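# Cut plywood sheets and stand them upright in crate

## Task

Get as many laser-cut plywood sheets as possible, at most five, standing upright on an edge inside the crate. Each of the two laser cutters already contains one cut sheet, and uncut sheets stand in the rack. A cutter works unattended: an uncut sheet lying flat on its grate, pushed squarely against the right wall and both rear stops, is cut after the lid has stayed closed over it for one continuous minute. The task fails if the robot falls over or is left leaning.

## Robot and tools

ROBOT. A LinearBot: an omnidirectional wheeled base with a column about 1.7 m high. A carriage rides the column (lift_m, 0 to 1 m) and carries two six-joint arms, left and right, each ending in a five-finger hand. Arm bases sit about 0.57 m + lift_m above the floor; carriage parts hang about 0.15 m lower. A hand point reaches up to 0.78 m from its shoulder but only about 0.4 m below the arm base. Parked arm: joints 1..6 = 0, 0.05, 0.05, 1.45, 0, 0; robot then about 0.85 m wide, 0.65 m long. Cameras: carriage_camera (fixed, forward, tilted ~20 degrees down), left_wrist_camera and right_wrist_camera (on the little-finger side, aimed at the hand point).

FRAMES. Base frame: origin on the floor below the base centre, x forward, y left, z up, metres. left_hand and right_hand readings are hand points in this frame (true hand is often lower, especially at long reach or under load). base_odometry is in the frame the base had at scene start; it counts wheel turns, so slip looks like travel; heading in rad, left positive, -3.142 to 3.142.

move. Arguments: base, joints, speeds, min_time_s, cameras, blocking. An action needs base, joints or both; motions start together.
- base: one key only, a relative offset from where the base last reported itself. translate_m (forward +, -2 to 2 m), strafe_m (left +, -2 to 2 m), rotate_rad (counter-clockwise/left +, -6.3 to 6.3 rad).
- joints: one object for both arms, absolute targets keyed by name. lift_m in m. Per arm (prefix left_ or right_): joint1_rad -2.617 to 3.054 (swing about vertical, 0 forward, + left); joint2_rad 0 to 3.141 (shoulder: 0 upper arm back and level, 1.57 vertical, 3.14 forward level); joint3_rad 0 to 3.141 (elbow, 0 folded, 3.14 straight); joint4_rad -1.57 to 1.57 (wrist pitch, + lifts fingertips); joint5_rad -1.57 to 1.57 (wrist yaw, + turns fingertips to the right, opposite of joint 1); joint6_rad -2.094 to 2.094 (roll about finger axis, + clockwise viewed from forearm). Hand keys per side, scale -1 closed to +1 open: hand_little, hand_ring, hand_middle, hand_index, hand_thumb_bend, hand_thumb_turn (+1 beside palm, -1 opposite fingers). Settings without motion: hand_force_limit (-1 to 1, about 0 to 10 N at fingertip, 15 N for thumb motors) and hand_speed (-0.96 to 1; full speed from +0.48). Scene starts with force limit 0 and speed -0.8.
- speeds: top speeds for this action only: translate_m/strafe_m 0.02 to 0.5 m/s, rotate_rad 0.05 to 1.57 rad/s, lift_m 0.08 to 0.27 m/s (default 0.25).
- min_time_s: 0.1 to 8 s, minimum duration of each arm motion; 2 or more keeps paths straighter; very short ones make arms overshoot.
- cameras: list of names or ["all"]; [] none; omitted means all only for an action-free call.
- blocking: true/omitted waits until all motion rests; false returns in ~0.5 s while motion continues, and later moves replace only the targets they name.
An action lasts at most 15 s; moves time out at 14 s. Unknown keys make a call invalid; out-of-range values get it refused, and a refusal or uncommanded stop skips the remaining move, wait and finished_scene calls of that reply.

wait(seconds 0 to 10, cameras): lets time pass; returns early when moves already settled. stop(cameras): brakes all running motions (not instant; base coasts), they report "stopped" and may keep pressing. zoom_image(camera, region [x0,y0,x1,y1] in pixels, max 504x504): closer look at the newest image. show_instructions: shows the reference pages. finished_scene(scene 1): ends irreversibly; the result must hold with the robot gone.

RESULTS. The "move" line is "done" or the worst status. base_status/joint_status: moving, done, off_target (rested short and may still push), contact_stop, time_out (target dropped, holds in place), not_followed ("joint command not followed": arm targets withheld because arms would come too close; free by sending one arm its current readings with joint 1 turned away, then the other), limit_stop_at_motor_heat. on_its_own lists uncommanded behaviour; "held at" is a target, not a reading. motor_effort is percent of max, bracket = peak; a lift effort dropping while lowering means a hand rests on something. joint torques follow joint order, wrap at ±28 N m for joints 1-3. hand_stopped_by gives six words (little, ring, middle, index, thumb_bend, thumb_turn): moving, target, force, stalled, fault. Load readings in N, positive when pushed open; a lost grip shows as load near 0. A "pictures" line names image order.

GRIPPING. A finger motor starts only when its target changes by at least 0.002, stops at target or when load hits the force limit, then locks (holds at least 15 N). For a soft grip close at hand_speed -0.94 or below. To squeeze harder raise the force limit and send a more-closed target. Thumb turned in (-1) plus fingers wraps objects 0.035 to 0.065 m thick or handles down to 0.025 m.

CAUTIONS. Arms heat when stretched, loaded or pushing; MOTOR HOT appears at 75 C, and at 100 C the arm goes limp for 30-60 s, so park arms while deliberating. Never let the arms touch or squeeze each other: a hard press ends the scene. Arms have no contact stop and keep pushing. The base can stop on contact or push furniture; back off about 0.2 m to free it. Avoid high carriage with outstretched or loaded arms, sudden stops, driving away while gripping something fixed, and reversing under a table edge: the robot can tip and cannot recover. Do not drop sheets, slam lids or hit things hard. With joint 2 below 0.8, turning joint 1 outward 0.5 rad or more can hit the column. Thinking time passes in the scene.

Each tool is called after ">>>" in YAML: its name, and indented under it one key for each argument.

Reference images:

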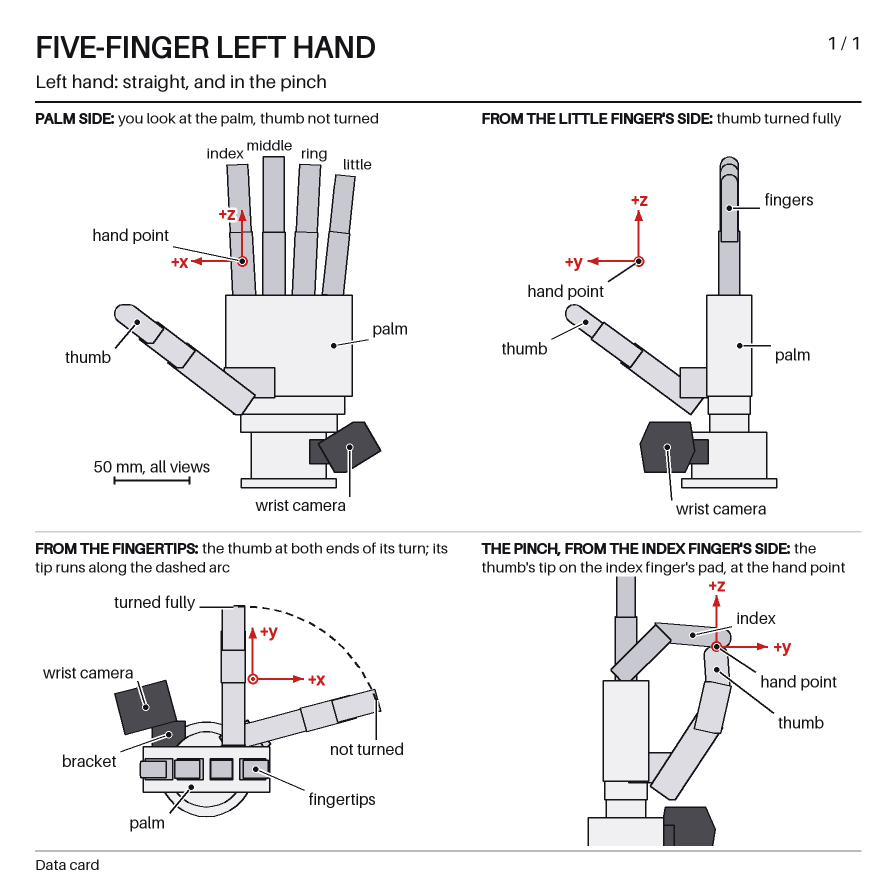

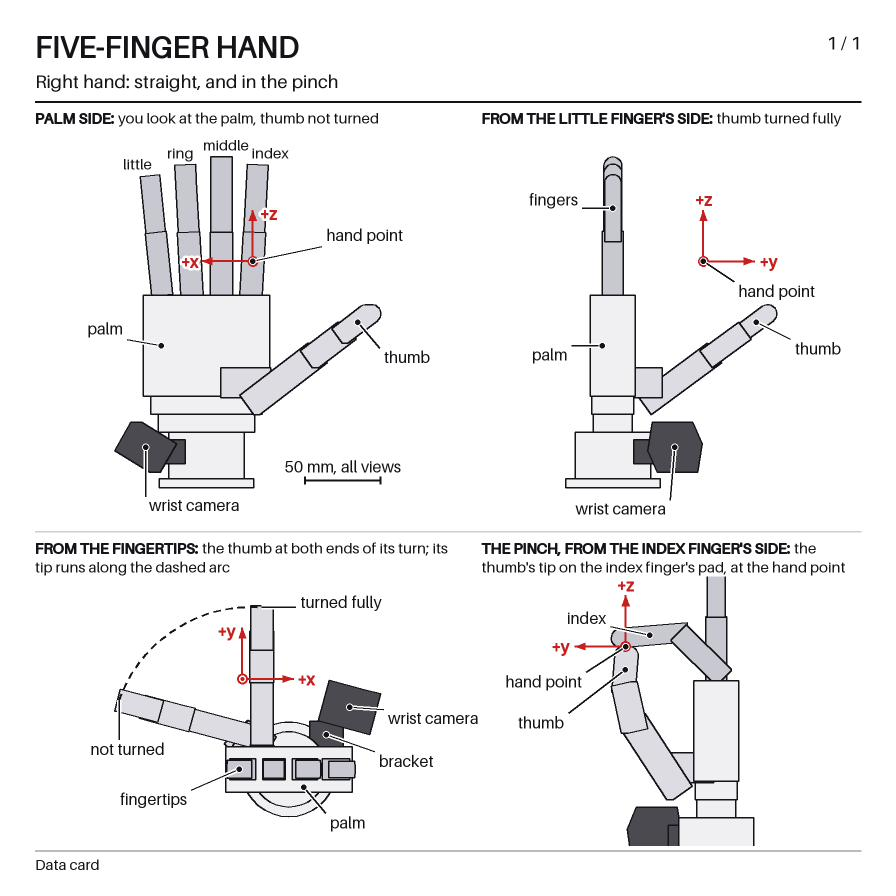

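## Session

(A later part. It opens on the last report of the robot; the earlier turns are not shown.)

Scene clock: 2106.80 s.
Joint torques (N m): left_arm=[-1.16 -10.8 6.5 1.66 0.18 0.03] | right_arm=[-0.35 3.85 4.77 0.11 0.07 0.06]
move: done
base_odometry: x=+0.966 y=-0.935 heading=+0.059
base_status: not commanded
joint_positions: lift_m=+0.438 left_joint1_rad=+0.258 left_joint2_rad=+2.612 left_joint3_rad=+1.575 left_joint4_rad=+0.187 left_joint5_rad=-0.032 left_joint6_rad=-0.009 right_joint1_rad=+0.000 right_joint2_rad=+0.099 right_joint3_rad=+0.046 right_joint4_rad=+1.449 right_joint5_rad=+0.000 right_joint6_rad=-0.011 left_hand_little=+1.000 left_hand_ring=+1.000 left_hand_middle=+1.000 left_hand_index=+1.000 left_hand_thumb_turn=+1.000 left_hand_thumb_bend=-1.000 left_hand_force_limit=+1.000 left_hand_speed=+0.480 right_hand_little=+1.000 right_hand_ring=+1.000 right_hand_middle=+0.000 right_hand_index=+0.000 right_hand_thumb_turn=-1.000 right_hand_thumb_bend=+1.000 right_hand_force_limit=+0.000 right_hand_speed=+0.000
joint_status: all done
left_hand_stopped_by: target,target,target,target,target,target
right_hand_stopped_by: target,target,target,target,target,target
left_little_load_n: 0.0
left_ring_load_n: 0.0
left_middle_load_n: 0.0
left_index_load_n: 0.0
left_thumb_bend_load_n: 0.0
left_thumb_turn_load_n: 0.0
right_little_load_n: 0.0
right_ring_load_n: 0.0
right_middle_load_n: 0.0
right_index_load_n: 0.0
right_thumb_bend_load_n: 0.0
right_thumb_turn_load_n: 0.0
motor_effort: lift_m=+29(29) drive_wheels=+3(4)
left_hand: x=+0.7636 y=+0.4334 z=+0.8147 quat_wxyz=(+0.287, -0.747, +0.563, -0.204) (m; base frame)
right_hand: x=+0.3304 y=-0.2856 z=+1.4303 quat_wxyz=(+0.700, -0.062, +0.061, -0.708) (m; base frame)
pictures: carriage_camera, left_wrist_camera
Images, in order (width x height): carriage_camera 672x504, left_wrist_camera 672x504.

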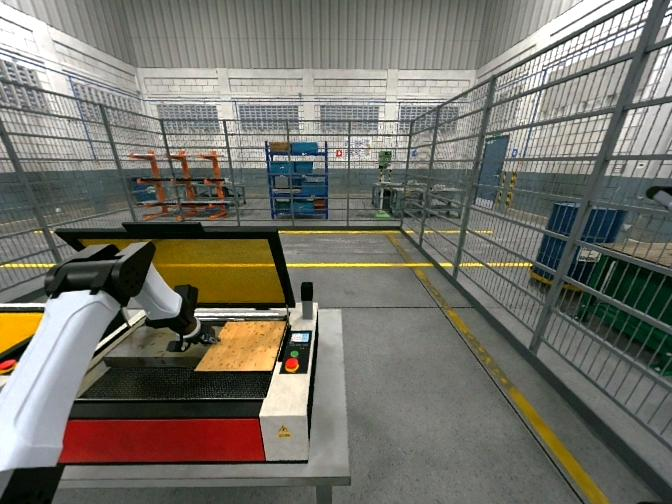

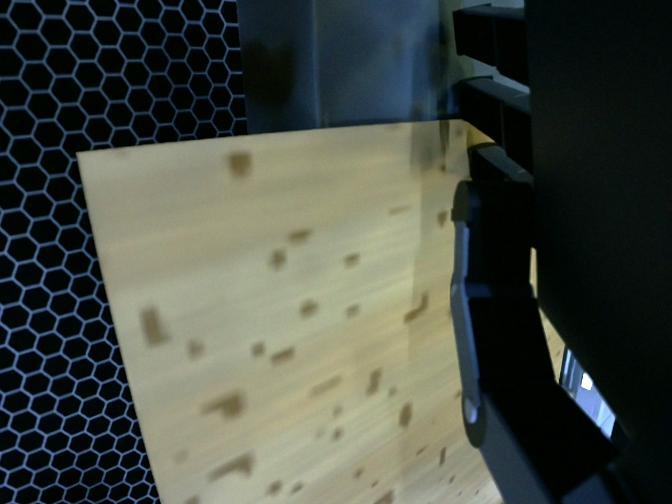

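>>> move:
  joints: {"left_joint1_rad": 0.205}
  min_time_s: 1.5
  cameras: ["carriage_camera"]

>>> zoom_image:
  camera: "carriage_camera"
  region: [200, 300, 320, 420]

Scene clock: 2110.57 s.
Joint torques (N m): left_arm=[-2.26 -10.81 6.5 1.65 0.63 0.03] | right_arm=[-0.35 3.85 4.77 0.11 0.07 0.06]
move: off_target
base_odometry: x=+0.966 y=-0.935 heading=+0.059
base_status: not commanded
joint_positions: lift_m=+0.438 left_joint1_rad=+0.237 left_joint2_rad=+2.612 left_joint3_rad=+1.575 left_joint4_rad=+0.187 left_joint5_rad=-0.077 left_joint6_rad=-0.009 right_joint1_rad=+0.000 right_joint2_rad=+0.099 right_joint3_rad=+0.046 right_joint4_rad=+1.449 right_joint5_rad=+0.000 right_joint6_rad=-0.011 left_hand_little=+1.000 left_hand_ring=+1.000 left_hand_middle=+1.000 left_hand_index=+1.000 left_hand_thumb_turn=+1.000 left_hand_thumb_bend=-1.000 left_hand_force_limit=+1.000 left_hand_speed=+0.480 right_hand_little=+1.000 right_hand_ring=+1.000 right_hand_middle=+0.000 right_hand_index=+0.000 right_hand_thumb_turn=-1.000 right_hand_thumb_bend=+1.000 right_hand_force_limit=+0.000 right_hand_speed=+0.000
joint_status: left_joint1_rad off_target (ended at +0.237, target +0.205)
left_hand_stopped_by: target,target,target,target,target,target
right_hand_stopped_by: target,target,target,target,target,target
left_little_load_n: 0.0
left_ring_load_n: 0.0
left_middle_load_n: 0.0
left_index_load_n: 0.0
left_thumb_bend_load_n: 0.0
left_thumb_turn_load_n: 0.0
right_little_load_n: 0.0
right_ring_load_n: 0.0
right_middle_load_n: 0.0
right_index_load_n: 0.0
right_thumb_bend_load_n: 0.0
right_thumb_turn_load_n: 0.0
motor_effort: lift_m=+29(29) drive_wheels=+4(4)
left_hand: x=+0.7645 y=+0.4306 z=+0.8140 quat_wxyz=(+0.298, -0.746, +0.565, -0.191) (m; base frame)
right_hand: x=+0.3304 y=-0.2856 z=+1.4303 quat_wxyz=(+0.700, -0.062, +0.061, -0.708) (m; base frame)
pictures: carriage_camera
Images, in order (width x height): carriage_camera 672x504.

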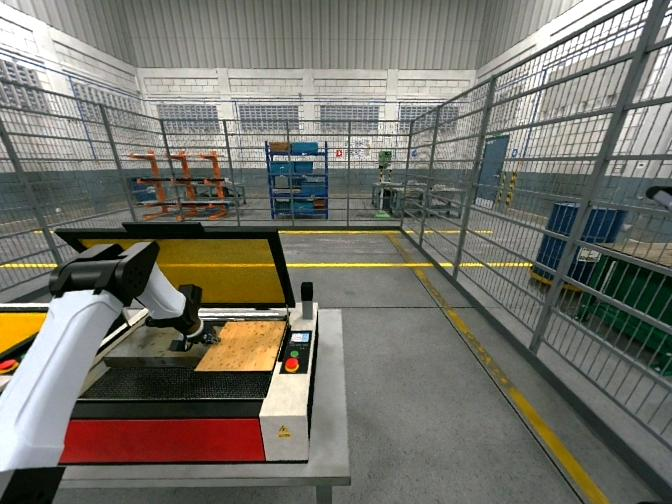

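Scaled by 4.200 from the camera's 672x504 image, which has a finer 960x720 frame.

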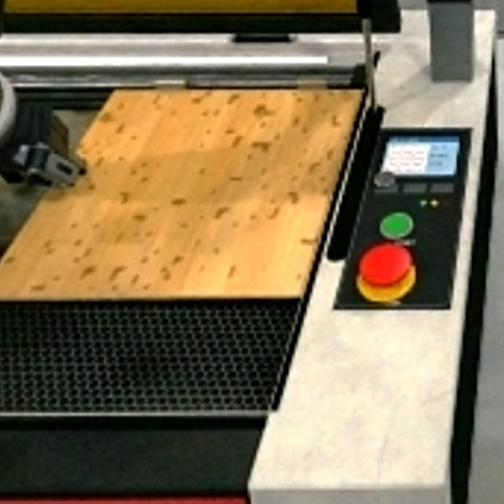

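>>> move:
  joints: {"left_joint1_rad": 0.18}
  min_time_s: 1.5
  cameras: ["carriage_camera"]

>>> zoom_image:
  camera: "carriage_camera"
  region: [200, 300, 320, 420]

Scene clock: 2125.93 s.
Joint torques (N m): left_arm=[-3.03 -10.8 6.53 1.64 0.93 0.03] | right_arm=[-0.36 3.84 4.78 0.11 0.07 0.06]
move: off_target
base_odometry: x=+0.966 y=-0.935 heading=+0.059
base_status: not commanded
joint_positions: lift_m=+0.438 left_joint1_rad=+0.222 left_joint2_rad=+2.612 left_joint3_rad=+1.575 left_joint4_rad=+0.188 left_joint5_rad=-0.108 left_joint6_rad=-0.009 right_joint1_rad=+0.000 right_joint2_rad=+0.099 right_joint3_rad=+0.046 right_joint4_rad=+1.449 right_joint5_rad=+0.000 right_joint6_rad=-0.011 left_hand_little=+1.000 left_hand_ring=+1.000 left_hand_middle=+1.000 left_hand_index=+1.000 left_hand_thumb_turn=+1.000 left_hand_thumb_bend=-1.000 left_hand_force_limit=+1.000 left_hand_speed=+0.480 right_hand_little=+1.000 right_hand_ring=+1.000 right_hand_middle=+0.000 right_hand_index=+0.000 right_hand_thumb_turn=-1.000 right_hand_thumb_bend=+1.000 right_hand_force_limit=+0.000 right_hand_speed=+0.000
joint_status: left_joint1_rad off_target (ended at +0.221, target +0.180)
left_hand_stopped_by: target,target,target,target,target,target
right_hand_stopped_by: target,target,target,target,target,target
left_little_load_n: 0.0
left_ring_load_n: 0.0
left_middle_load_n: 0.0
left_index_load_n: 0.0
left_thumb_bend_load_n: 0.0
left_thumb_turn_load_n: 0.0
right_little_load_n: 0.0
right_ring_load_n: 0.0
right_middle_load_n: -0.5
right_index_load_n: 0.0
right_thumb_bend_load_n: 0.0
right_thumb_turn_load_n: -0.5
motor_effort: lift_m=+29(29) drive_wheels=+3(4)
left_hand: x=+0.7654 y=+0.4283 z=+0.8138 quat_wxyz=(+0.306, -0.744, +0.565, -0.182) (m; base frame)
right_hand: x=+0.3304 y=-0.2856 z=+1.4303 quat_wxyz=(+0.700, -0.062, +0.061, -0.708) (m; base frame)
pictures: carriage_camera
Images, in order (width x height): carriage_camera 672x504.

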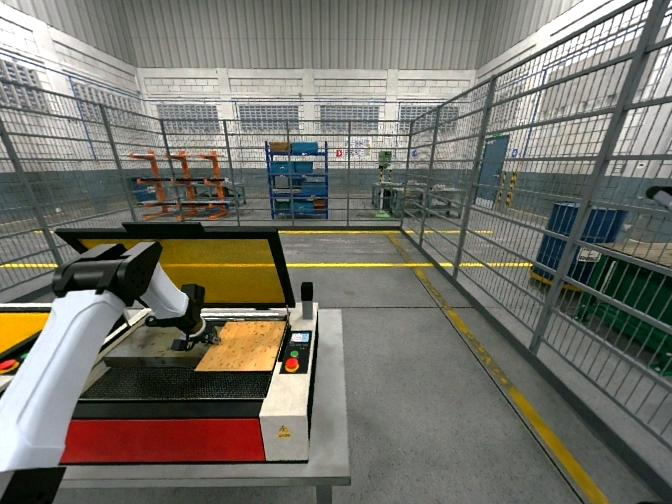

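Scaled by 4.200 from the camera's 672x504 image, which has a finer 960x720 frame.

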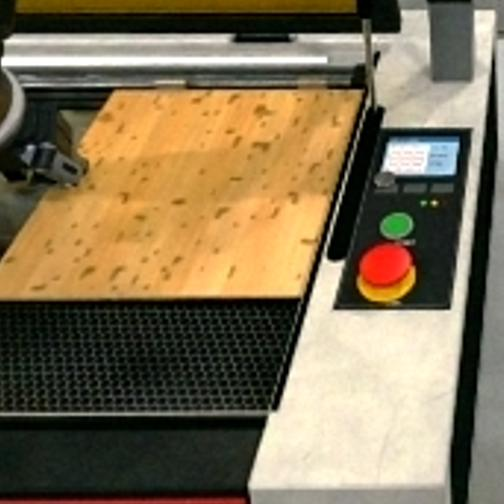

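>>> move:
  joints: {"left_joint1_rad": 0.3, "left_joint5_rad": 0}
  min_time_s: 1

>>> move:
  joints: {"lift_m": 0.58}

>>> move:
  base: {"translate_m": -0.13}
  joints: {"left_joint1_rad": 0.0, "left_joint4_rad": -0.33, "left_joint5_rad": 0}
  min_time_s: 1.5
  speeds: {"translate_m": 0.15}

>>> move:
  joints: {"lift_m": 0.51}
  cameras: ["carriage_camera", "left_wrist_camera"]

>>> zoom_image:
  camera: "carriage_camera"
  region: [140, 260, 340, 420]

Scene clock: 2136.30 s.
Joint torques (N m): left_arm=[0.9 -10.78 6.52 1.65 -0.13 0.03] | right_arm=[-0.36 3.85 4.77 0.11 0.07 0.06]
move: done
base_odometry: x=+0.966 y=-0.935 heading=+0.059
base_status: not commanded
joint_positions: lift_m=+0.438 left_joint1_rad=+0.293 left_joint2_rad=+2.612 left_joint3_rad=+1.575 left_joint4_rad=+0.188 left_joint5_rad=+0.002 left_joint6_rad=-0.009 right_joint1_rad=+0.000 right_joint2_rad=+0.099 right_joint3_rad=+0.046 right_joint4_rad=+1.449 right_joint5_rad=+0.000 right_joint6_rad=-0.011 left_hand_little=+1.000 left_hand_ring=+1.000 left_hand_middle=+1.000 left_hand_index=+1.000 left_hand_thumb_turn=+1.000 left_hand_thumb_bend=-1.000 left_hand_force_limit=+1.000 left_hand_speed=+0.480 right_hand_little=+1.000 right_hand_ring=+1.000 right_hand_middle=+0.000 right_hand_index=+0.000 right_hand_thumb_turn=-1.000 right_hand_thumb_bend=+1.000 right_hand_force_limit=+0.000 right_hand_speed=+0.000
joint_status: all done
left_hand_stopped_by: target,target,target,target,target,target
right_hand_stopped_by: target,target,target,target,target,target
left_little_load_n: 0.0
left_ring_load_n: 0.0
left_middle_load_n: 0.0
left_index_load_n: 0.0
left_thumb_bend_load_n: 0.0
left_thumb_turn_load_n: 0.0
right_little_load_n: 0.0
right_ring_load_n: 0.0
right_middle_load_n: 0.0
right_index_load_n: 0.0
right_thumb_bend_load_n: 0.0
right_thumb_turn_load_n: 0.0
motor_effort: lift_m=+29(29) drive_wheels=+3(4)
left_hand: x=+0.7609 y=+0.4457 z=+0.8156 quat_wxyz=(+0.282, -0.753, +0.555, -0.212) (m; base frame)
right_hand: x=+0.3304 y=-0.2856 z=+1.4303 quat_wxyz=(+0.700, -0.062, +0.061, -0.708) (m; base frame)
pictures: none

Scene clock: 2137.40 s.
Joint torques (N m): left_arm=[0.68 -11.32 6.46 1.79 -0.13 0.03] | right_arm=[-0.36 3.82 4.77 0.11 0.07 0.06]
move: done
base_odometry: x=+0.966 y=-0.935 heading=+0.059
base_status: not commanded
joint_positions: lift_m=+0.580 left_joint1_rad=+0.295 left_joint2_rad=+2.619 left_joint3_rad=+1.576 left_joint4_rad=+0.172 left_joint5_rad=+0.002 left_joint6_rad=-0.009 right_joint1_rad=+0.000 right_joint2_rad=+0.099 right_joint3_rad=+0.046 right_joint4_rad=+1.449 right_joint5_rad=+0.000 right_joint6_rad=-0.011 left_hand_little=+1.000 left_hand_ring=+1.000 left_hand_middle=+1.000 left_hand_index=+1.000 left_hand_thumb_turn=+1.000 left_hand_thumb_bend=-1.000 left_hand_force_limit=+1.000 left_hand_speed=+0.480 right_hand_little=+1.000 right_hand_ring=+1.000 right_hand_middle=+0.000 right_hand_index=+0.000 right_hand_thumb_turn=-1.000 right_hand_thumb_bend=+1.000 right_hand_force_limit=+0.000 right_hand_speed=+0.000
joint_status: all done
left_hand_stopped_by: target,target,target,target,target,target
right_hand_stopped_by: target,target,target,target,target,target
left_little_load_n: 0.0
left_ring_load_n: 0.0
left_middle_load_n: 0.0
left_index_load_n: 0.0
left_thumb_bend_load_n: 0.0
left_thumb_turn_load_n: 0.0
right_little_load_n: 0.0
right_ring_load_n: 0.0
right_middle_load_n: 0.0
right_index_load_n: 0.0
right_thumb_bend_load_n: 0.0
right_thumb_turn_load_n: 0.0
motor_effort: lift_m=+36(44) drive_wheels=+4(4)
left_hand: x=+0.7554 y=+0.4456 z=+0.9517 quat_wxyz=(+0.274, -0.757, +0.556, -0.206) (m; base frame)
right_hand: x=+0.3304 y=-0.2856 z=+1.5716 quat_wxyz=(+0.700, -0.062, +0.061, -0.708) (m; base frame)
pictures: none

Scene clock: 2139.27 s.
Joint torques (N m): left_arm=[0.05 -10.71 5.64 0.64 -0.13 0.02] | right_arm=[-0.36 3.81 4.75 0.12 0.07 0.06]
move: done
base_odometry: x=+0.837 y=-0.943 heading=+0.059
base_status: done
joint_positions: lift_m=+0.580 left_joint1_rad=+0.003 left_joint2_rad=+2.619 left_joint3_rad=+1.576 left_joint4_rad=-0.314 left_joint5_rad=+0.002 left_joint6_rad=-0.009 right_joint1_rad=+0.000 right_joint2_rad=+0.099 right_joint3_rad=+0.046 right_joint4_rad=+1.449 right_joint5_rad=+0.000 right_joint6_rad=-0.011 left_hand_little=+1.000 left_hand_ring=+1.000 left_hand_middle=+1.000 left_hand_index=+1.000 left_hand_thumb_turn=+1.000 left_hand_thumb_bend=-1.000 left_hand_force_limit=+1.000 left_hand_speed=+0.480 right_hand_little=+1.000 right_hand_ring=+1.000 right_hand_middle=+0.000 right_hand_index=+0.000 right_hand_thumb_turn=-1.000 right_hand_thumb_bend=+1.000 right_hand_force_limit=+0.000 right_hand_speed=+0.000
joint_status: all done
left_hand_stopped_by: target,target,target,target,target,target
right_hand_stopped_by: target,target,target,target,target,target
left_little_load_n: 0.0
left_ring_load_n: 0.0
left_middle_load_n: 0.0
left_index_load_n: 0.0
left_thumb_bend_load_n: 0.0
left_thumb_turn_load_n: 0.0
right_little_load_n: 0.0
right_ring_load_n: 0.0
right_middle_load_n: 0.0
right_index_load_n: 0.0
right_thumb_bend_load_n: 0.0
right_thumb_turn_load_n: -0.5
motor_effort: lift_m=+36(36) drive_wheels=+3(9)
left_hand: x=+0.6418 y=+0.2854 z=+0.9206 quat_wxyz=(+0.075, -0.707, +0.699, -0.077) (m; base frame)
right_hand: x=+0.3304 y=-0.2856 z=+1.5716 quat_wxyz=(+0.700, -0.062, +0.061, -0.708) (m; base frame)
pictures: none

Scene clock: 2140.07 s.
Joint torques (N m): left_arm=[0.03 -9.17 4.63 0.77 -0.17 0.02] | right_arm=[-0.35 3.88 4.77 0.12 0.07 0.06]
move: done
base_odometry: x=+0.837 y=-0.943 heading=+0.059
base_status: not commanded
joint_positions: lift_m=+0.510 left_joint1_rad=+0.003 left_joint2_rad=+2.600 left_joint3_rad=+1.589 left_joint4_rad=-0.320 left_joint5_rad=+0.006 left_joint6_rad=-0.008 right_joint1_rad=+0.000 right_joint2_rad=+0.099 right_joint3_rad=+0.046 right_joint4_rad=+1.449 right_joint5_rad=+0.000 right_joint6_rad=-0.011 left_hand_little=+1.000 left_hand_ring=+1.000 left_hand_middle=+1.000 left_hand_index=+1.000 left_hand_thumb_turn=+1.000 left_hand_thumb_bend=-1.000 left_hand_force_limit=+1.000 left_hand_speed=+0.480 right_hand_little=+1.000 right_hand_ring=+1.000 right_hand_middle=+0.000 right_hand_index=+0.000 right_hand_thumb_turn=-1.000 right_hand_thumb_bend=+1.000 right_hand_force_limit=+0.000 right_hand_speed=+0.000
joint_status: all done
left_hand_stopped_by: target,target,target,target,target,target
right_hand_stopped_by: target,target,target,target,target,target
left_little_load_n: 0.0
left_ring_load_n: 0.0
left_middle_load_n: 0.0
left_index_load_n: 0.0
left_thumb_bend_load_n: 0.0
left_thumb_turn_load_n: 0.0
right_little_load_n: 0.0
right_ring_load_n: 0.0
right_middle_load_n: 0.0
right_index_load_n: 0.0
right_thumb_bend_load_n: 0.0
right_thumb_turn_load_n: 0.0
motor_effort: lift_m=+28(30) drive_wheels=+2(3)
left_hand: x=+0.6519 y=+0.2847 z=+0.8614 quat_wxyz=(+0.082, -0.706, +0.698, -0.087) (m; base frame)
right_hand: x=+0.3305 y=-0.2856 z=+1.5023 quat_wxyz=(+0.700, -0.062, +0.061, -0.708) (m; base frame)
pictures: carriage_camera, left_wrist_camera
Images, in order (width x height): carriage_camera 672x504, left_wrist_camera 672x504.

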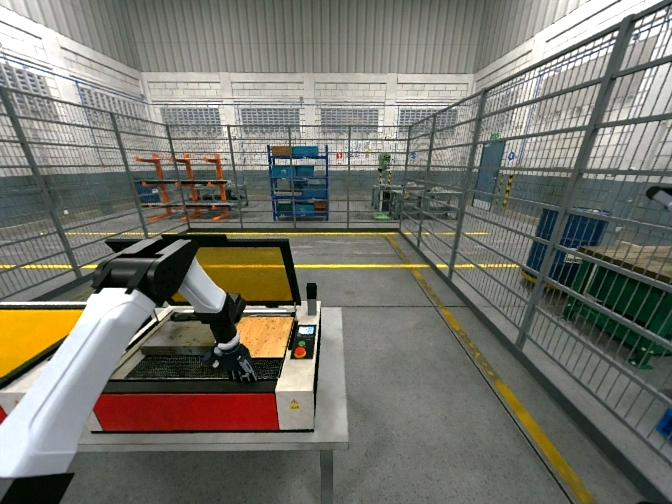

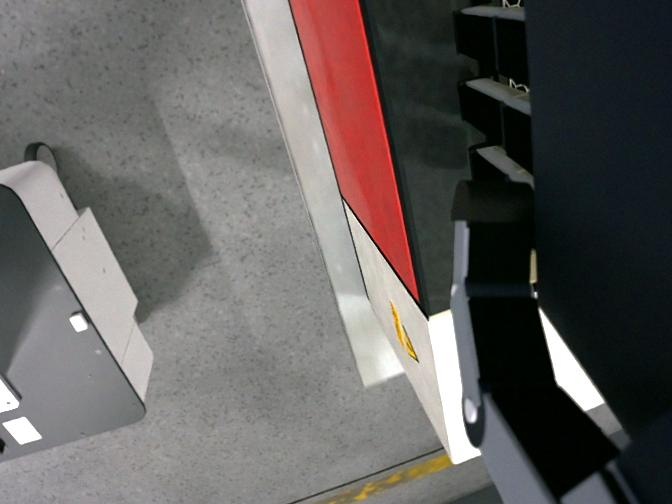

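Scaled by 2.520 from the camera's 672x504 image, which has a finer 960x720 frame.

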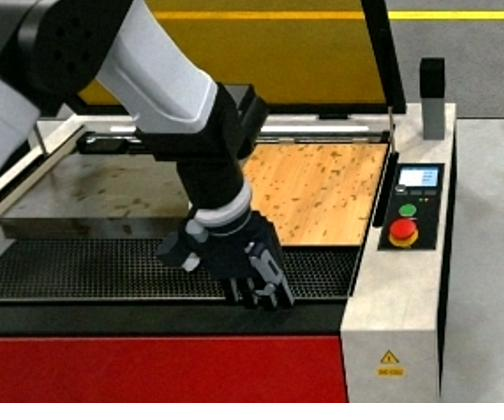

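>>> move:
  base: {"translate_m": 0.14}
  speeds: {"translate_m": 0.1}
  cameras: ["carriage_camera"]

>>> zoom_image:
  camera: "carriage_camera"
  region: [180, 280, 340, 440]

Scene clock: 2144.43 s.
Joint torques (N m): left_arm=[0.03 -9.77 4.7 1 -0.17 -0.06] | right_arm=[-0.35 3.84 4.79 0.13 0.07 0.06]
move: done
base_odometry: x=+0.977 y=-0.935 heading=+0.058
base_status: done
joint_positions: lift_m=+0.510 left_joint1_rad=+0.003 left_joint2_rad=+2.608 left_joint3_rad=+1.587 left_joint4_rad=-0.347 left_joint5_rad=+0.006 left_joint6_rad=-0.001 right_joint1_rad=+0.000 right_joint2_rad=+0.099 right_joint3_rad=+0.046 right_joint4_rad=+1.448 right_joint5_rad=+0.000 right_joint6_rad=-0.011 left_hand_little=+1.000 left_hand_ring=+1.000 left_hand_middle=+1.000 left_hand_index=+1.000 left_hand_thumb_turn=+1.000 left_hand_thumb_bend=-1.000 left_hand_force_limit=+1.000 left_hand_speed=+0.480 right_hand_little=+1.000 right_hand_ring=+1.000 right_hand_middle=+0.000 right_hand_index=+0.000 right_hand_thumb_turn=-1.000 right_hand_thumb_bend=+1.000 right_hand_force_limit=+0.000 right_hand_speed=+0.000
joint_status: not commanded
left_hand_stopped_by: target,target,target,target,target,target
right_hand_stopped_by: target,target,target,target,target,target
left_little_load_n: -0.5
left_ring_load_n: 0.0
left_middle_load_n: -0.5
left_index_load_n: 0.0
left_thumb_bend_load_n: 0.0
left_thumb_turn_load_n: 0.0
right_little_load_n: 0.0
right_ring_load_n: 0.0
right_middle_load_n: 0.0
right_index_load_n: 0.0
right_thumb_bend_load_n: 0.0
right_thumb_turn_load_n: 0.0
motor_effort: lift_m=+28(28) drive_wheels=+4(9)
left_hand: x=+0.6408 y=+0.2851 z=+0.8579 quat_wxyz=(+0.070, -0.705, +0.702, -0.073) (m; base frame)
right_hand: x=+0.3308 y=-0.2856 z=+1.5022 quat_wxyz=(+0.700, -0.062, +0.062, -0.708) (m; base frame)
pictures: carriage_camera
Images, in order (width x height): carriage_camera 672x504.

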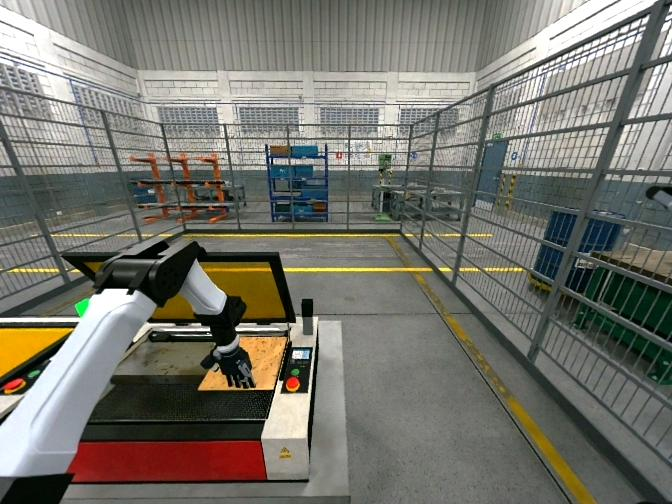

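Scaled by 3.150 from the camera's 672x504 image, which has a finer 960x720 frame.

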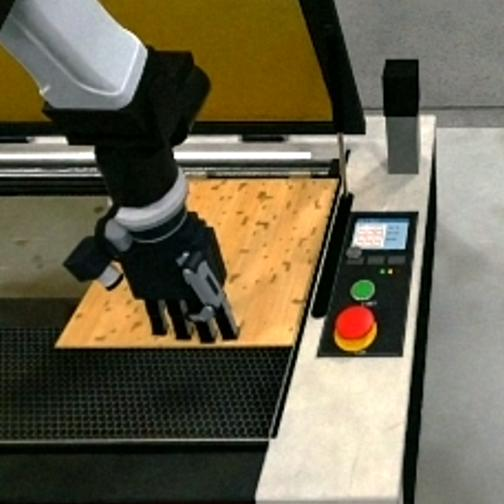

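>>> move:
  base: {"translate_m": -0.06}
  speeds: {"translate_m": 0.1}

>>> move:
  joints: {"lift_m": 0.498}

>>> move:
  base: {"translate_m": 0.06}
  speeds: {"translate_m": 0.06}
  cameras: ["carriage_camera"]

>>> zoom_image:
  camera: "carriage_camera"
  region: [180, 280, 340, 440]

Scene clock: 2152.90 s.
Joint torques (N m): left_arm=[0.12 -9.7 4.71 0.93 -0.17 -0.07] | right_arm=[-0.35 3.88 4.68 0.11 0.07 0.06]
move: done
base_odometry: x=+0.917 y=-0.938 heading=+0.059
base_status: done
joint_positions: lift_m=+0.510 left_joint1_rad=+0.003 left_joint2_rad=+2.608 left_joint3_rad=+1.587 left_joint4_rad=-0.342 left_joint5_rad=+0.006 left_joint6_rad=-0.001 right_joint1_rad=+0.000 right_joint2_rad=+0.099 right_joint3_rad=+0.046 right_joint4_rad=+1.449 right_joint5_rad=+0.000 right_joint6_rad=-0.011 left_hand_little=+1.000 left_hand_ring=+1.000 left_hand_middle=+1.000 left_hand_index=+1.000 left_hand_thumb_turn=+1.000 left_hand_thumb_bend=-1.000 left_hand_force_limit=+1.000 left_hand_speed=+0.480 right_hand_little=+1.000 right_hand_ring=+1.000 right_hand_middle=+0.000 right_hand_index=+0.000 right_hand_thumb_turn=-1.000 right_hand_thumb_bend=+1.000 right_hand_force_limit=+0.000 right_hand_speed=+0.000
joint_status: not commanded
left_hand_stopped_by: target,target,target,target,target,target
right_hand_stopped_by: target,target,target,target,target,target
left_little_load_n: 0.0
left_ring_load_n: 0.0
left_middle_load_n: 0.0
left_index_load_n: 0.0
left_thumb_bend_load_n: 0.0
left_thumb_turn_load_n: 0.0
right_little_load_n: 0.0
right_ring_load_n: 0.0
right_middle_load_n: 0.0
right_index_load_n: -0.5
right_thumb_bend_load_n: 0.0
right_thumb_turn_load_n: 0.0
motor_effort: lift_m=+28(28) drive_wheels=-2(9)
left_hand: x=+0.6423 y=+0.2851 z=+0.8578 quat_wxyz=(+0.071, -0.705, +0.702, -0.075) (m; base frame)
right_hand: x=+0.3304 y=-0.2856 z=+1.5024 quat_wxyz=(+0.700, -0.062, +0.061, -0.708) (m; base frame)
pictures: none

Scene clock: 2153.43 s.
Joint torques (N m): left_arm=[-0.16 -10.47 4.64 0.87 -0.17 -0.07] | right_arm=[-0.36 3.88 4.77 0.11 0.07 0.06]
move: done
base_odometry: x=+0.917 y=-0.938 heading=+0.059
base_status: not commanded
joint_positions: lift_m=+0.498 left_joint1_rad=+0.003 left_joint2_rad=+2.617 left_joint3_rad=+1.587 left_joint4_rad=-0.338 left_joint5_rad=+0.006 left_joint6_rad=-0.001 right_joint1_rad=+0.000 right_joint2_rad=+0.099 right_joint3_rad=+0.046 right_joint4_rad=+1.449 right_joint5_rad=+0.000 right_joint6_rad=-0.011 left_hand_little=+1.000 left_hand_ring=+1.000 left_hand_middle=+1.000 left_hand_index=+1.000 left_hand_thumb_turn=+1.000 left_hand_thumb_bend=-1.000 left_hand_force_limit=+1.000 left_hand_speed=+0.480 right_hand_little=+1.000 right_hand_ring=+1.000 right_hand_middle=+0.000 right_hand_index=+0.000 right_hand_thumb_turn=-1.000 right_hand_thumb_bend=+1.000 right_hand_force_limit=+0.000 right_hand_speed=+0.000
joint_status: all done
left_hand_stopped_by: target,target,target,target,target,target
right_hand_stopped_by: target,target,target,target,target,target
left_little_load_n: 0.0
left_ring_load_n: 0.0
left_middle_load_n: 0.0
left_index_load_n: 0.0
left_thumb_bend_load_n: 0.0
left_thumb_turn_load_n: 0.0
right_little_load_n: 0.0
right_ring_load_n: 0.0
right_middle_load_n: 0.0
right_index_load_n: 0.0
right_thumb_bend_load_n: 0.0
right_thumb_turn_load_n: 0.0
motor_effort: lift_m=+30(31) drive_wheels=-2(5)
left_hand: x=+0.6406 y=+0.2851 z=+0.8420 quat_wxyz=(+0.070, -0.705, +0.702, -0.074) (m; base frame)
right_hand: x=+0.3304 y=-0.2856 z=+1.4902 quat_wxyz=(+0.700, -0.062, +0.061, -0.708) (m; base frame)
pictures: none

Scene clock: 2154.97 s.
Joint torques (N m): left_arm=[0.03 -10.54 4.63 1.03 -0.17 -0.07] | right_arm=[-0.35 3.84 4.78 0.11 0.07 0.06]
move: done
base_odometry: x=+0.977 y=-0.935 heading=+0.058
base_status: done
joint_positions: lift_m=+0.498 left_joint1_rad=+0.003 left_joint2_rad=+2.617 left_joint3_rad=+1.587 left_joint4_rad=-0.355 left_joint5_rad=+0.006 left_joint6_rad=-0.001 right_joint1_rad=+0.000 right_joint2_rad=+0.099 right_joint3_rad=+0.046 right_joint4_rad=+1.449 right_joint5_rad=+0.000 right_joint6_rad=-0.011 left_hand_little=+1.000 left_hand_ring=+1.000 left_hand_middle=+1.000 left_hand_index=+1.000 left_hand_thumb_turn=+1.000 left_hand_thumb_bend=-1.000 left_hand_force_limit=+1.000 left_hand_speed=+0.480 right_hand_little=+1.000 right_hand_ring=+1.000 right_hand_middle=+0.000 right_hand_index=+0.000 right_hand_thumb_turn=-1.000 right_hand_thumb_bend=+1.000 right_hand_force_limit=+0.000 right_hand_speed=+0.000
joint_status: not commanded
left_hand_stopped_by: target,target,target,target,target,target
right_hand_stopped_by: target,target,target,target,target,target
left_little_load_n: 0.0
left_ring_load_n: -1.5
left_middle_load_n: 0.0
left_index_load_n: 0.0
left_thumb_bend_load_n: 0.0
left_thumb_turn_load_n: 0.0
right_little_load_n: 0.0
right_ring_load_n: 0.0
right_middle_load_n: 0.0
right_index_load_n: 0.0
right_thumb_bend_load_n: 0.0
right_thumb_turn_load_n: 0.0
motor_effort: lift_m=+30(30) drive_wheels=+4(11)
left_hand: x=+0.6358 y=+0.2851 z=+0.8421 quat_wxyz=(+0.064, -0.705, +0.703, -0.068) (m; base frame)
right_hand: x=+0.3304 y=-0.2856 z=+1.4902 quat_wxyz=(+0.700, -0.062, +0.061, -0.708) (m; base frame)
pictures: carriage_camera
Images, in order (width x height): carriage_camera 672x504.

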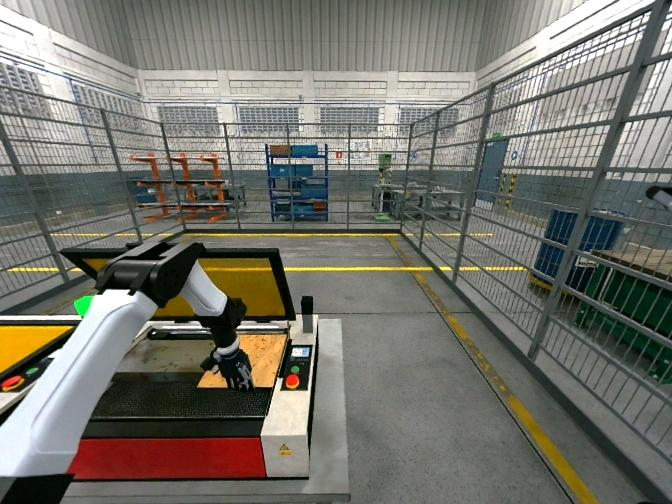

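Scaled by 3.150 from the camera's 672x504 image, which has a finer 960x720 frame.

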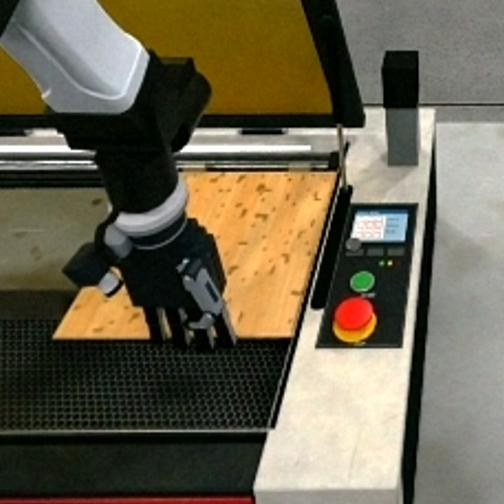

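>>> move:
  base: {"translate_m": 0.012}
  speeds: {"translate_m": 0.03}
  cameras: ["carriage_camera"]

>>> zoom_image:
  camera: "carriage_camera"
  region: [180, 280, 340, 440]

Scene clock: 2157.87 s.
Joint torques (N m): left_arm=[0.02 -10.56 4.51 1.35 -0.17 -0.07] | right_arm=[-0.36 3.85 4.81 0.13 0.07 0.06]
move: done
base_odometry: x=+0.989 y=-0.934 heading=+0.058
base_status: done
joint_positions: lift_m=+0.498 left_joint1_rad=+0.003 left_joint2_rad=+2.617 left_joint3_rad=+1.587 left_joint4_rad=-0.390 left_joint5_rad=+0.006 left_joint6_rad=-0.001 right_joint1_rad=+0.000 right_joint2_rad=+0.099 right_joint3_rad=+0.046 right_joint4_rad=+1.449 right_joint5_rad=+0.000 right_joint6_rad=-0.011 left_hand_little=+1.000 left_hand_ring=+1.000 left_hand_middle=+1.000 left_hand_index=+1.000 left_hand_thumb_turn=+1.000 left_hand_thumb_bend=-1.000 left_hand_force_limit=+1.000 left_hand_speed=+0.480 right_hand_little=+1.000 right_hand_ring=+1.000 right_hand_middle=+0.000 right_hand_index=+0.000 right_hand_thumb_turn=-1.000 right_hand_thumb_bend=+1.000 right_hand_force_limit=+0.000 right_hand_speed=+0.000
joint_status: not commanded
left_hand_stopped_by: target,target,target,target,target,target
right_hand_stopped_by: target,target,target,target,target,target
left_little_load_n: 0.0
left_ring_load_n: -1.5
left_middle_load_n: 0.0
left_index_load_n: 0.0
left_thumb_bend_load_n: 0.0
left_thumb_turn_load_n: 0.0
right_little_load_n: 0.0
right_ring_load_n: -0.5
right_middle_load_n: 0.0
right_index_load_n: 0.0
right_thumb_bend_load_n: -0.5
right_thumb_turn_load_n: 0.0
motor_effort: lift_m=+30(30) drive_wheels=+4(11)
left_hand: x=+0.6262 y=+0.2850 z=+0.8426 quat_wxyz=(+0.051, -0.707, +0.704, -0.055) (m; base frame)
right_hand: x=+0.3305 y=-0.2856 z=+1.4902 quat_wxyz=(+0.700, -0.062, +0.061, -0.708) (m; base frame)
pictures: carriage_camera
Images, in order (width x height): carriage_camera 672x504.

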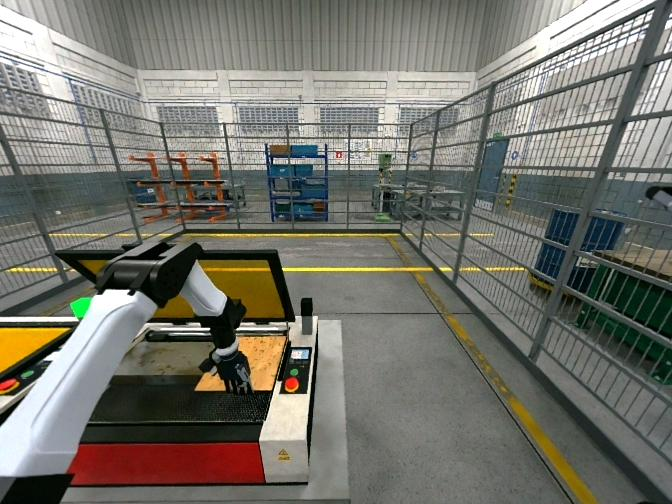

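Scaled by 3.150 from the camera's 672x504 image, which has a finer 960x720 frame.

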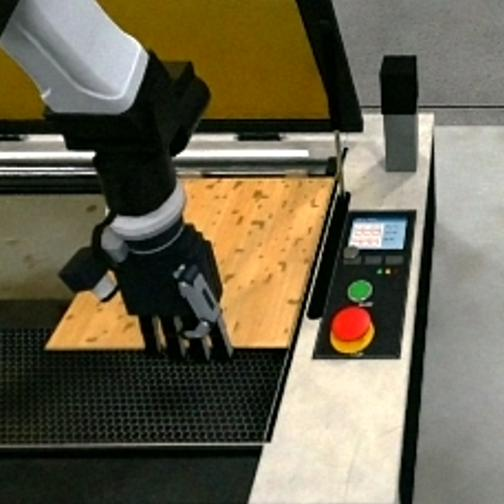

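>>> move:
  base: {"translate_m": -0.06}
  speeds: {"translate_m": 0.1}

>>> move:
  joints: {"lift_m": 0.7}
  base: {"translate_m": -0.22}
  speeds: {"translate_m": 0.12}

>>> move:
  joints: {"lift_m": 0.86, "left_joint1_rad": 0, "left_joint2_rad": 2.271, "left_joint3_rad": 1.607, "left_joint4_rad": -0.386, "left_hand_thumb_bend": 1, "left_hand_thumb_turn": 1}
  cameras: ["carriage_camera"]

>>> zoom_image:
  camera: "carriage_camera"
  region: [140, 260, 380, 440]

Scene clock: 2165.00 s.
Joint torques (N m): left_arm=[0.05 -10.54 4.66 0.96 -0.17 -0.07] | right_arm=[-0.36 3.85 4.79 0.11 0.06 0.06]
move: done
base_odometry: x=+0.929 y=-0.938 heading=+0.058
base_status: done
joint_positions: lift_m=+0.498 left_joint1_rad=+0.003 left_joint2_rad=+2.617 left_joint3_rad=+1.587 left_joint4_rad=-0.346 left_joint5_rad=+0.006 left_joint6_rad=-0.001 right_joint1_rad=+0.000 right_joint2_rad=+0.099 right_joint3_rad=+0.046 right_joint4_rad=+1.450 right_joint5_rad=+0.000 right_joint6_rad=-0.011 left_hand_little=+1.000 left_hand_ring=+1.000 left_hand_middle=+1.000 left_hand_index=+1.000 left_hand_thumb_turn=+1.000 left_hand_thumb_bend=-1.000 left_hand_force_limit=+1.000 left_hand_speed=+0.480 right_hand_little=+1.000 right_hand_ring=+1.000 right_hand_middle=+0.000 right_hand_index=+0.000 right_hand_thumb_turn=-1.000 right_hand_thumb_bend=+1.000 right_hand_force_limit=+0.000 right_hand_speed=+0.000
joint_status: not commanded
left_hand_stopped_by: target,target,target,target,target,target
right_hand_stopped_by: target,target,target,target,target,target
left_little_load_n: 0.0
left_ring_load_n: 0.0
left_middle_load_n: 0.0
left_index_load_n: 0.0
left_thumb_bend_load_n: 0.0
left_thumb_turn_load_n: 0.0
right_little_load_n: 0.0
right_ring_load_n: 0.0
right_middle_load_n: -0.5
right_index_load_n: 0.0
right_thumb_bend_load_n: 0.0
right_thumb_turn_load_n: 0.0
motor_effort: lift_m=+30(30) drive_wheels=-2(8)
left_hand: x=+0.6383 y=+0.2851 z=+0.8420 quat_wxyz=(+0.067, -0.705, +0.702, -0.071) (m; base frame)
right_hand: x=+0.3303 y=-0.2856 z=+1.4903 quat_wxyz=(+0.700, -0.062, +0.061, -0.708) (m; base frame)
pictures: none

Scene clock: 2167.60 s.
Joint torques (N m): left_arm=[0.05 -10.7 4.68 0.9 -0.17 -0.07] | right_arm=[-0.35 3.88 4.77 0.15 0.07 0.06]
move: done
base_odometry: x=+0.709 y=-0.950 heading=+0.058
base_status: done
joint_positions: lift_m=+0.700 left_joint1_rad=+0.003 left_joint2_rad=+2.620 left_joint3_rad=+1.587 left_joint4_rad=-0.338 left_joint5_rad=+0.006 left_joint6_rad=-0.001 right_joint1_rad=+0.000 right_joint2_rad=+0.099 right_joint3_rad=+0.046 right_joint4_rad=+1.448 right_joint5_rad=+0.000 right_joint6_rad=-0.011 left_hand_little=+1.000 left_hand_ring=+1.000 left_hand_middle=+1.000 left_hand_index=+1.000 left_hand_thumb_turn=+1.000 left_hand_thumb_bend=-1.000 left_hand_force_limit=+1.000 left_hand_speed=+0.480 right_hand_little=+1.000 right_hand_ring=+1.000 right_hand_middle=+0.000 right_hand_index=+0.000 right_hand_thumb_turn=-1.000 right_hand_thumb_bend=+1.000 right_hand_force_limit=+0.000 right_hand_speed=+0.000
joint_status: all done
left_hand_stopped_by: target,target,target,target,target,target
right_hand_stopped_by: target,target,target,target,target,target
left_little_load_n: 0.0
left_ring_load_n: 0.0
left_middle_load_n: 0.0
left_index_load_n: 0.0
left_thumb_bend_load_n: 0.0
left_thumb_turn_load_n: 0.0
right_little_load_n: 0.0
right_ring_load_n: 0.0
right_middle_load_n: 0.0
right_index_load_n: 0.0
right_thumb_bend_load_n: 0.0
right_thumb_turn_load_n: 0.0
motor_effort: lift_m=+36(44) drive_wheels=+0(12)
left_hand: x=+0.6396 y=+0.2851 z=+1.0423 quat_wxyz=(+0.069, -0.705, +0.702, -0.073) (m; base frame)
right_hand: x=+0.3308 y=-0.2856 z=+1.6915 quat_wxyz=(+0.700, -0.062, +0.062, -0.708) (m; base frame)
pictures: none

Scene clock: 2169.03 s.
Joint torques (N m): left_arm=[0.03 -10.73 6.41 1.36 -0.16 -0.07] | right_arm=[-0.36 3.86 4.77 0.14 0.07 0.06]
move: done
base_odometry: x=+0.709 y=-0.950 heading=+0.058
base_status: not commanded
joint_positions: lift_m=+0.860 left_joint1_rad=+0.003 left_joint2_rad=+2.274 left_joint3_rad=+1.602 left_joint4_rad=-0.375 left_joint5_rad=+0.006 left_joint6_rad=-0.001 right_joint1_rad=+0.000 right_joint2_rad=+0.099 right_joint3_rad=+0.046 right_joint4_rad=+1.448 right_joint5_rad=+0.000 right_joint6_rad=-0.011 left_hand_little=+1.000 left_hand_ring=+1.000 left_hand_middle=+1.000 left_hand_index=+1.000 left_hand_thumb_turn=+1.000 left_hand_thumb_bend=+1.000 left_hand_force_limit=+1.000 left_hand_speed=+0.480 right_hand_little=+1.000 right_hand_ring=+1.000 right_hand_middle=+0.000 right_hand_index=+0.000 right_hand_thumb_turn=-1.000 right_hand_thumb_bend=+1.000 right_hand_force_limit=+0.000 right_hand_speed=+0.000
joint_status: all done
left_hand_stopped_by: target,target,target,target,target,target
right_hand_stopped_by: target,target,target,target,target,target
left_little_load_n: 0.0
left_ring_load_n: 0.0
left_middle_load_n: 0.0
left_index_load_n: 0.0
left_thumb_bend_load_n: 0.0
left_thumb_turn_load_n: 0.0
right_little_load_n: 0.0
right_ring_load_n: 0.0
right_middle_load_n: 0.0
right_index_load_n: 0.0
right_thumb_bend_load_n: 0.0
right_thumb_turn_load_n: 0.0
motor_effort: lift_m=+36(44) drive_wheels=+1(2)
left_hand: x=+0.7210 y=+0.2854 z=+1.3586 quat_wxyz=(+0.181, -0.684, +0.682, -0.185) (m; base frame)
right_hand: x=+0.3308 y=-0.2856 z=+1.8515 quat_wxyz=(+0.700, -0.062, +0.062, -0.708) (m; base frame)
pictures: carriage_camera
Images, in order (width x height): carriage_camera 672x504.

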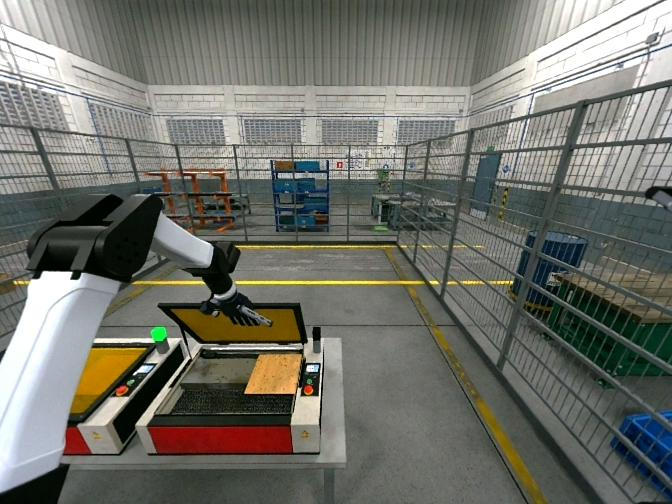

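Scaled by 2.100 from the camera's 672x504 image, which has a finer 960x720 frame.

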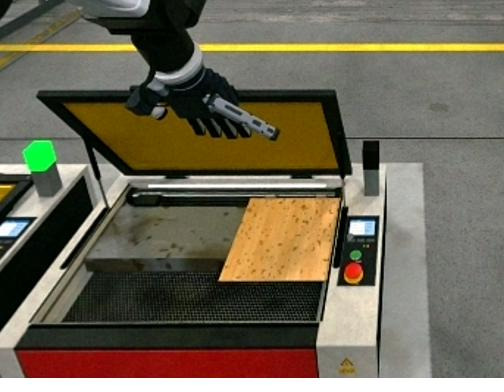

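>>> move:
  base: {"translate_m": 0.373}
  speeds: {"translate_m": 0.15}

>>> move:
  joints: {"lift_m": 0.77}
  speeds: {"lift_m": 0.15}
  cameras: ["carriage_camera", "left_wrist_camera"]

Scene clock: 2174.83 s.
Joint torques (N m): left_arm=[0.03 -10.73 6.39 1.37 -0.16 -0.07] | right_arm=[-0.35 3.84 4.77 0.12 0.07 0.06]
move: done
base_odometry: x=+1.081 y=-0.929 heading=+0.058
base_status: done
joint_positions: lift_m=+0.860 left_joint1_rad=+0.003 left_joint2_rad=+2.274 left_joint3_rad=+1.602 left_joint4_rad=-0.376 left_joint5_rad=+0.006 left_joint6_rad=-0.001 right_joint1_rad=+0.000 right_joint2_rad=+0.099 right_joint3_rad=+0.046 right_joint4_rad=+1.449 right_joint5_rad=+0.001 right_joint6_rad=-0.011 left_hand_little=+1.000 left_hand_ring=+1.000 left_hand_middle=+1.000 left_hand_index=+1.000 left_hand_thumb_turn=+1.000 left_hand_thumb_bend=+1.000 left_hand_force_limit=+1.000 left_hand_speed=+0.480 right_hand_little=+1.000 right_hand_ring=+1.000 right_hand_middle=+0.000 right_hand_index=+0.000 right_hand_thumb_turn=-1.000 right_hand_thumb_bend=+1.000 right_hand_force_limit=+0.000 right_hand_speed=+0.000
joint_status: not commanded
left_hand_stopped_by: target,target,target,target,target,target
right_hand_stopped_by: target,target,target,target,target,target
left_little_load_n: 0.0
left_ring_load_n: 0.0
left_middle_load_n: 0.0
left_index_load_n: 0.0
left_thumb_bend_load_n: 0.0
left_thumb_turn_load_n: 0.0
right_little_load_n: 0.0
right_ring_load_n: 0.0
right_middle_load_n: 0.0
right_index_load_n: -0.5
right_thumb_bend_load_n: 0.0
right_thumb_turn_load_n: 0.0
motor_effort: lift_m=+36(36) drive_wheels=-2(8)
left_hand: x=+0.7206 y=+0.2853 z=+1.3585 quat_wxyz=(+0.181, -0.684, +0.682, -0.184) (m; base frame)
right_hand: x=+0.3305 y=-0.2857 z=+1.8516 quat_wxyz=(+0.700, -0.062, +0.062, -0.708) (m; base frame)
pictures: none

Scene clock: 2175.87 s.
Joint torques (N m): left_arm=[0.02 -10.65 6.37 1.42 -0.16 -0.07] | right_arm=[-0.35 3.81 4.77 0.12 0.06 0.06]
move: done
base_odometry: x=+1.081 y=-0.929 heading=+0.058
base_status: not commanded
joint_positions: lift_m=+0.770 left_joint1_rad=+0.003 left_joint2_rad=+2.274 left_joint3_rad=+1.602 left_joint4_rad=-0.383 left_joint5_rad=+0.006 left_joint6_rad=-0.001 right_joint1_rad=+0.000 right_joint2_rad=+0.099 right_joint3_rad=+0.046 right_joint4_rad=+1.449 right_joint5_rad=+0.001 right_joint6_rad=-0.011 left_hand_little=+1.000 left_hand_ring=+1.000 left_hand_middle=+1.000 left_hand_index=+1.000 left_hand_thumb_turn=+1.000 left_hand_thumb_bend=+1.000 left_hand_force_limit=+1.000 left_hand_speed=+0.480 right_hand_little=+1.000 right_hand_ring=+1.000 right_hand_middle=+0.000 right_hand_index=+0.000 right_hand_thumb_turn=-1.000 right_hand_thumb_bend=+1.000 right_hand_force_limit=+0.000 right_hand_speed=+0.000
joint_status: all done
left_hand_stopped_by: target,target,target,target,target,target
right_hand_stopped_by: target,target,target,target,target,target
left_little_load_n: 0.0
left_ring_load_n: 0.0
left_middle_load_n: 0.0
left_index_load_n: 0.0
left_thumb_bend_load_n: 0.0
left_thumb_turn_load_n: 0.0
right_little_load_n: 0.0
right_ring_load_n: 0.0
right_middle_load_n: 0.0
right_index_load_n: -0.5
right_thumb_bend_load_n: 0.0
right_thumb_turn_load_n: 0.0
motor_effort: lift_m=+30(30) drive_wheels=-1(5)
left_hand: x=+0.7188 y=+0.2853 z=+1.2685 quat_wxyz=(+0.178, -0.685, +0.683, -0.182) (m; base frame)
right_hand: x=+0.3305 y=-0.2857 z=+1.7622 quat_wxyz=(+0.700, -0.062, +0.062, -0.708) (m; base frame)
pictures: carriage_camera, left_wrist_camera
Images, in order (width x height): carriage_camera 672x504, left_wrist_camera 672x504.

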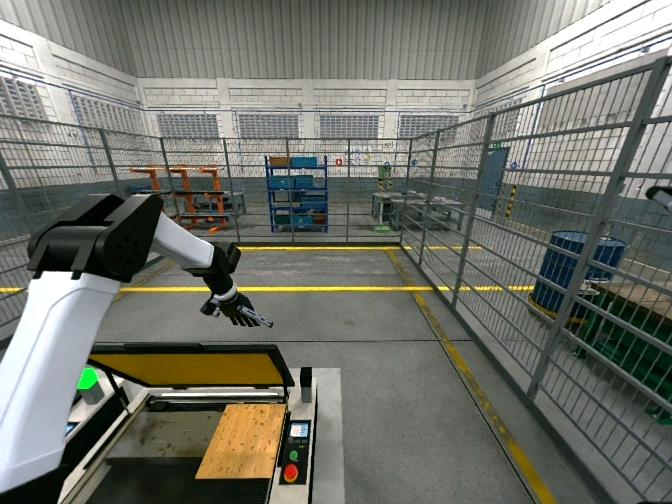

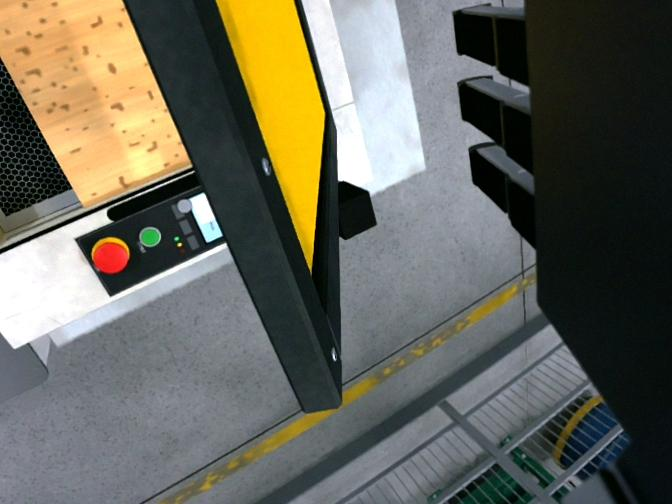

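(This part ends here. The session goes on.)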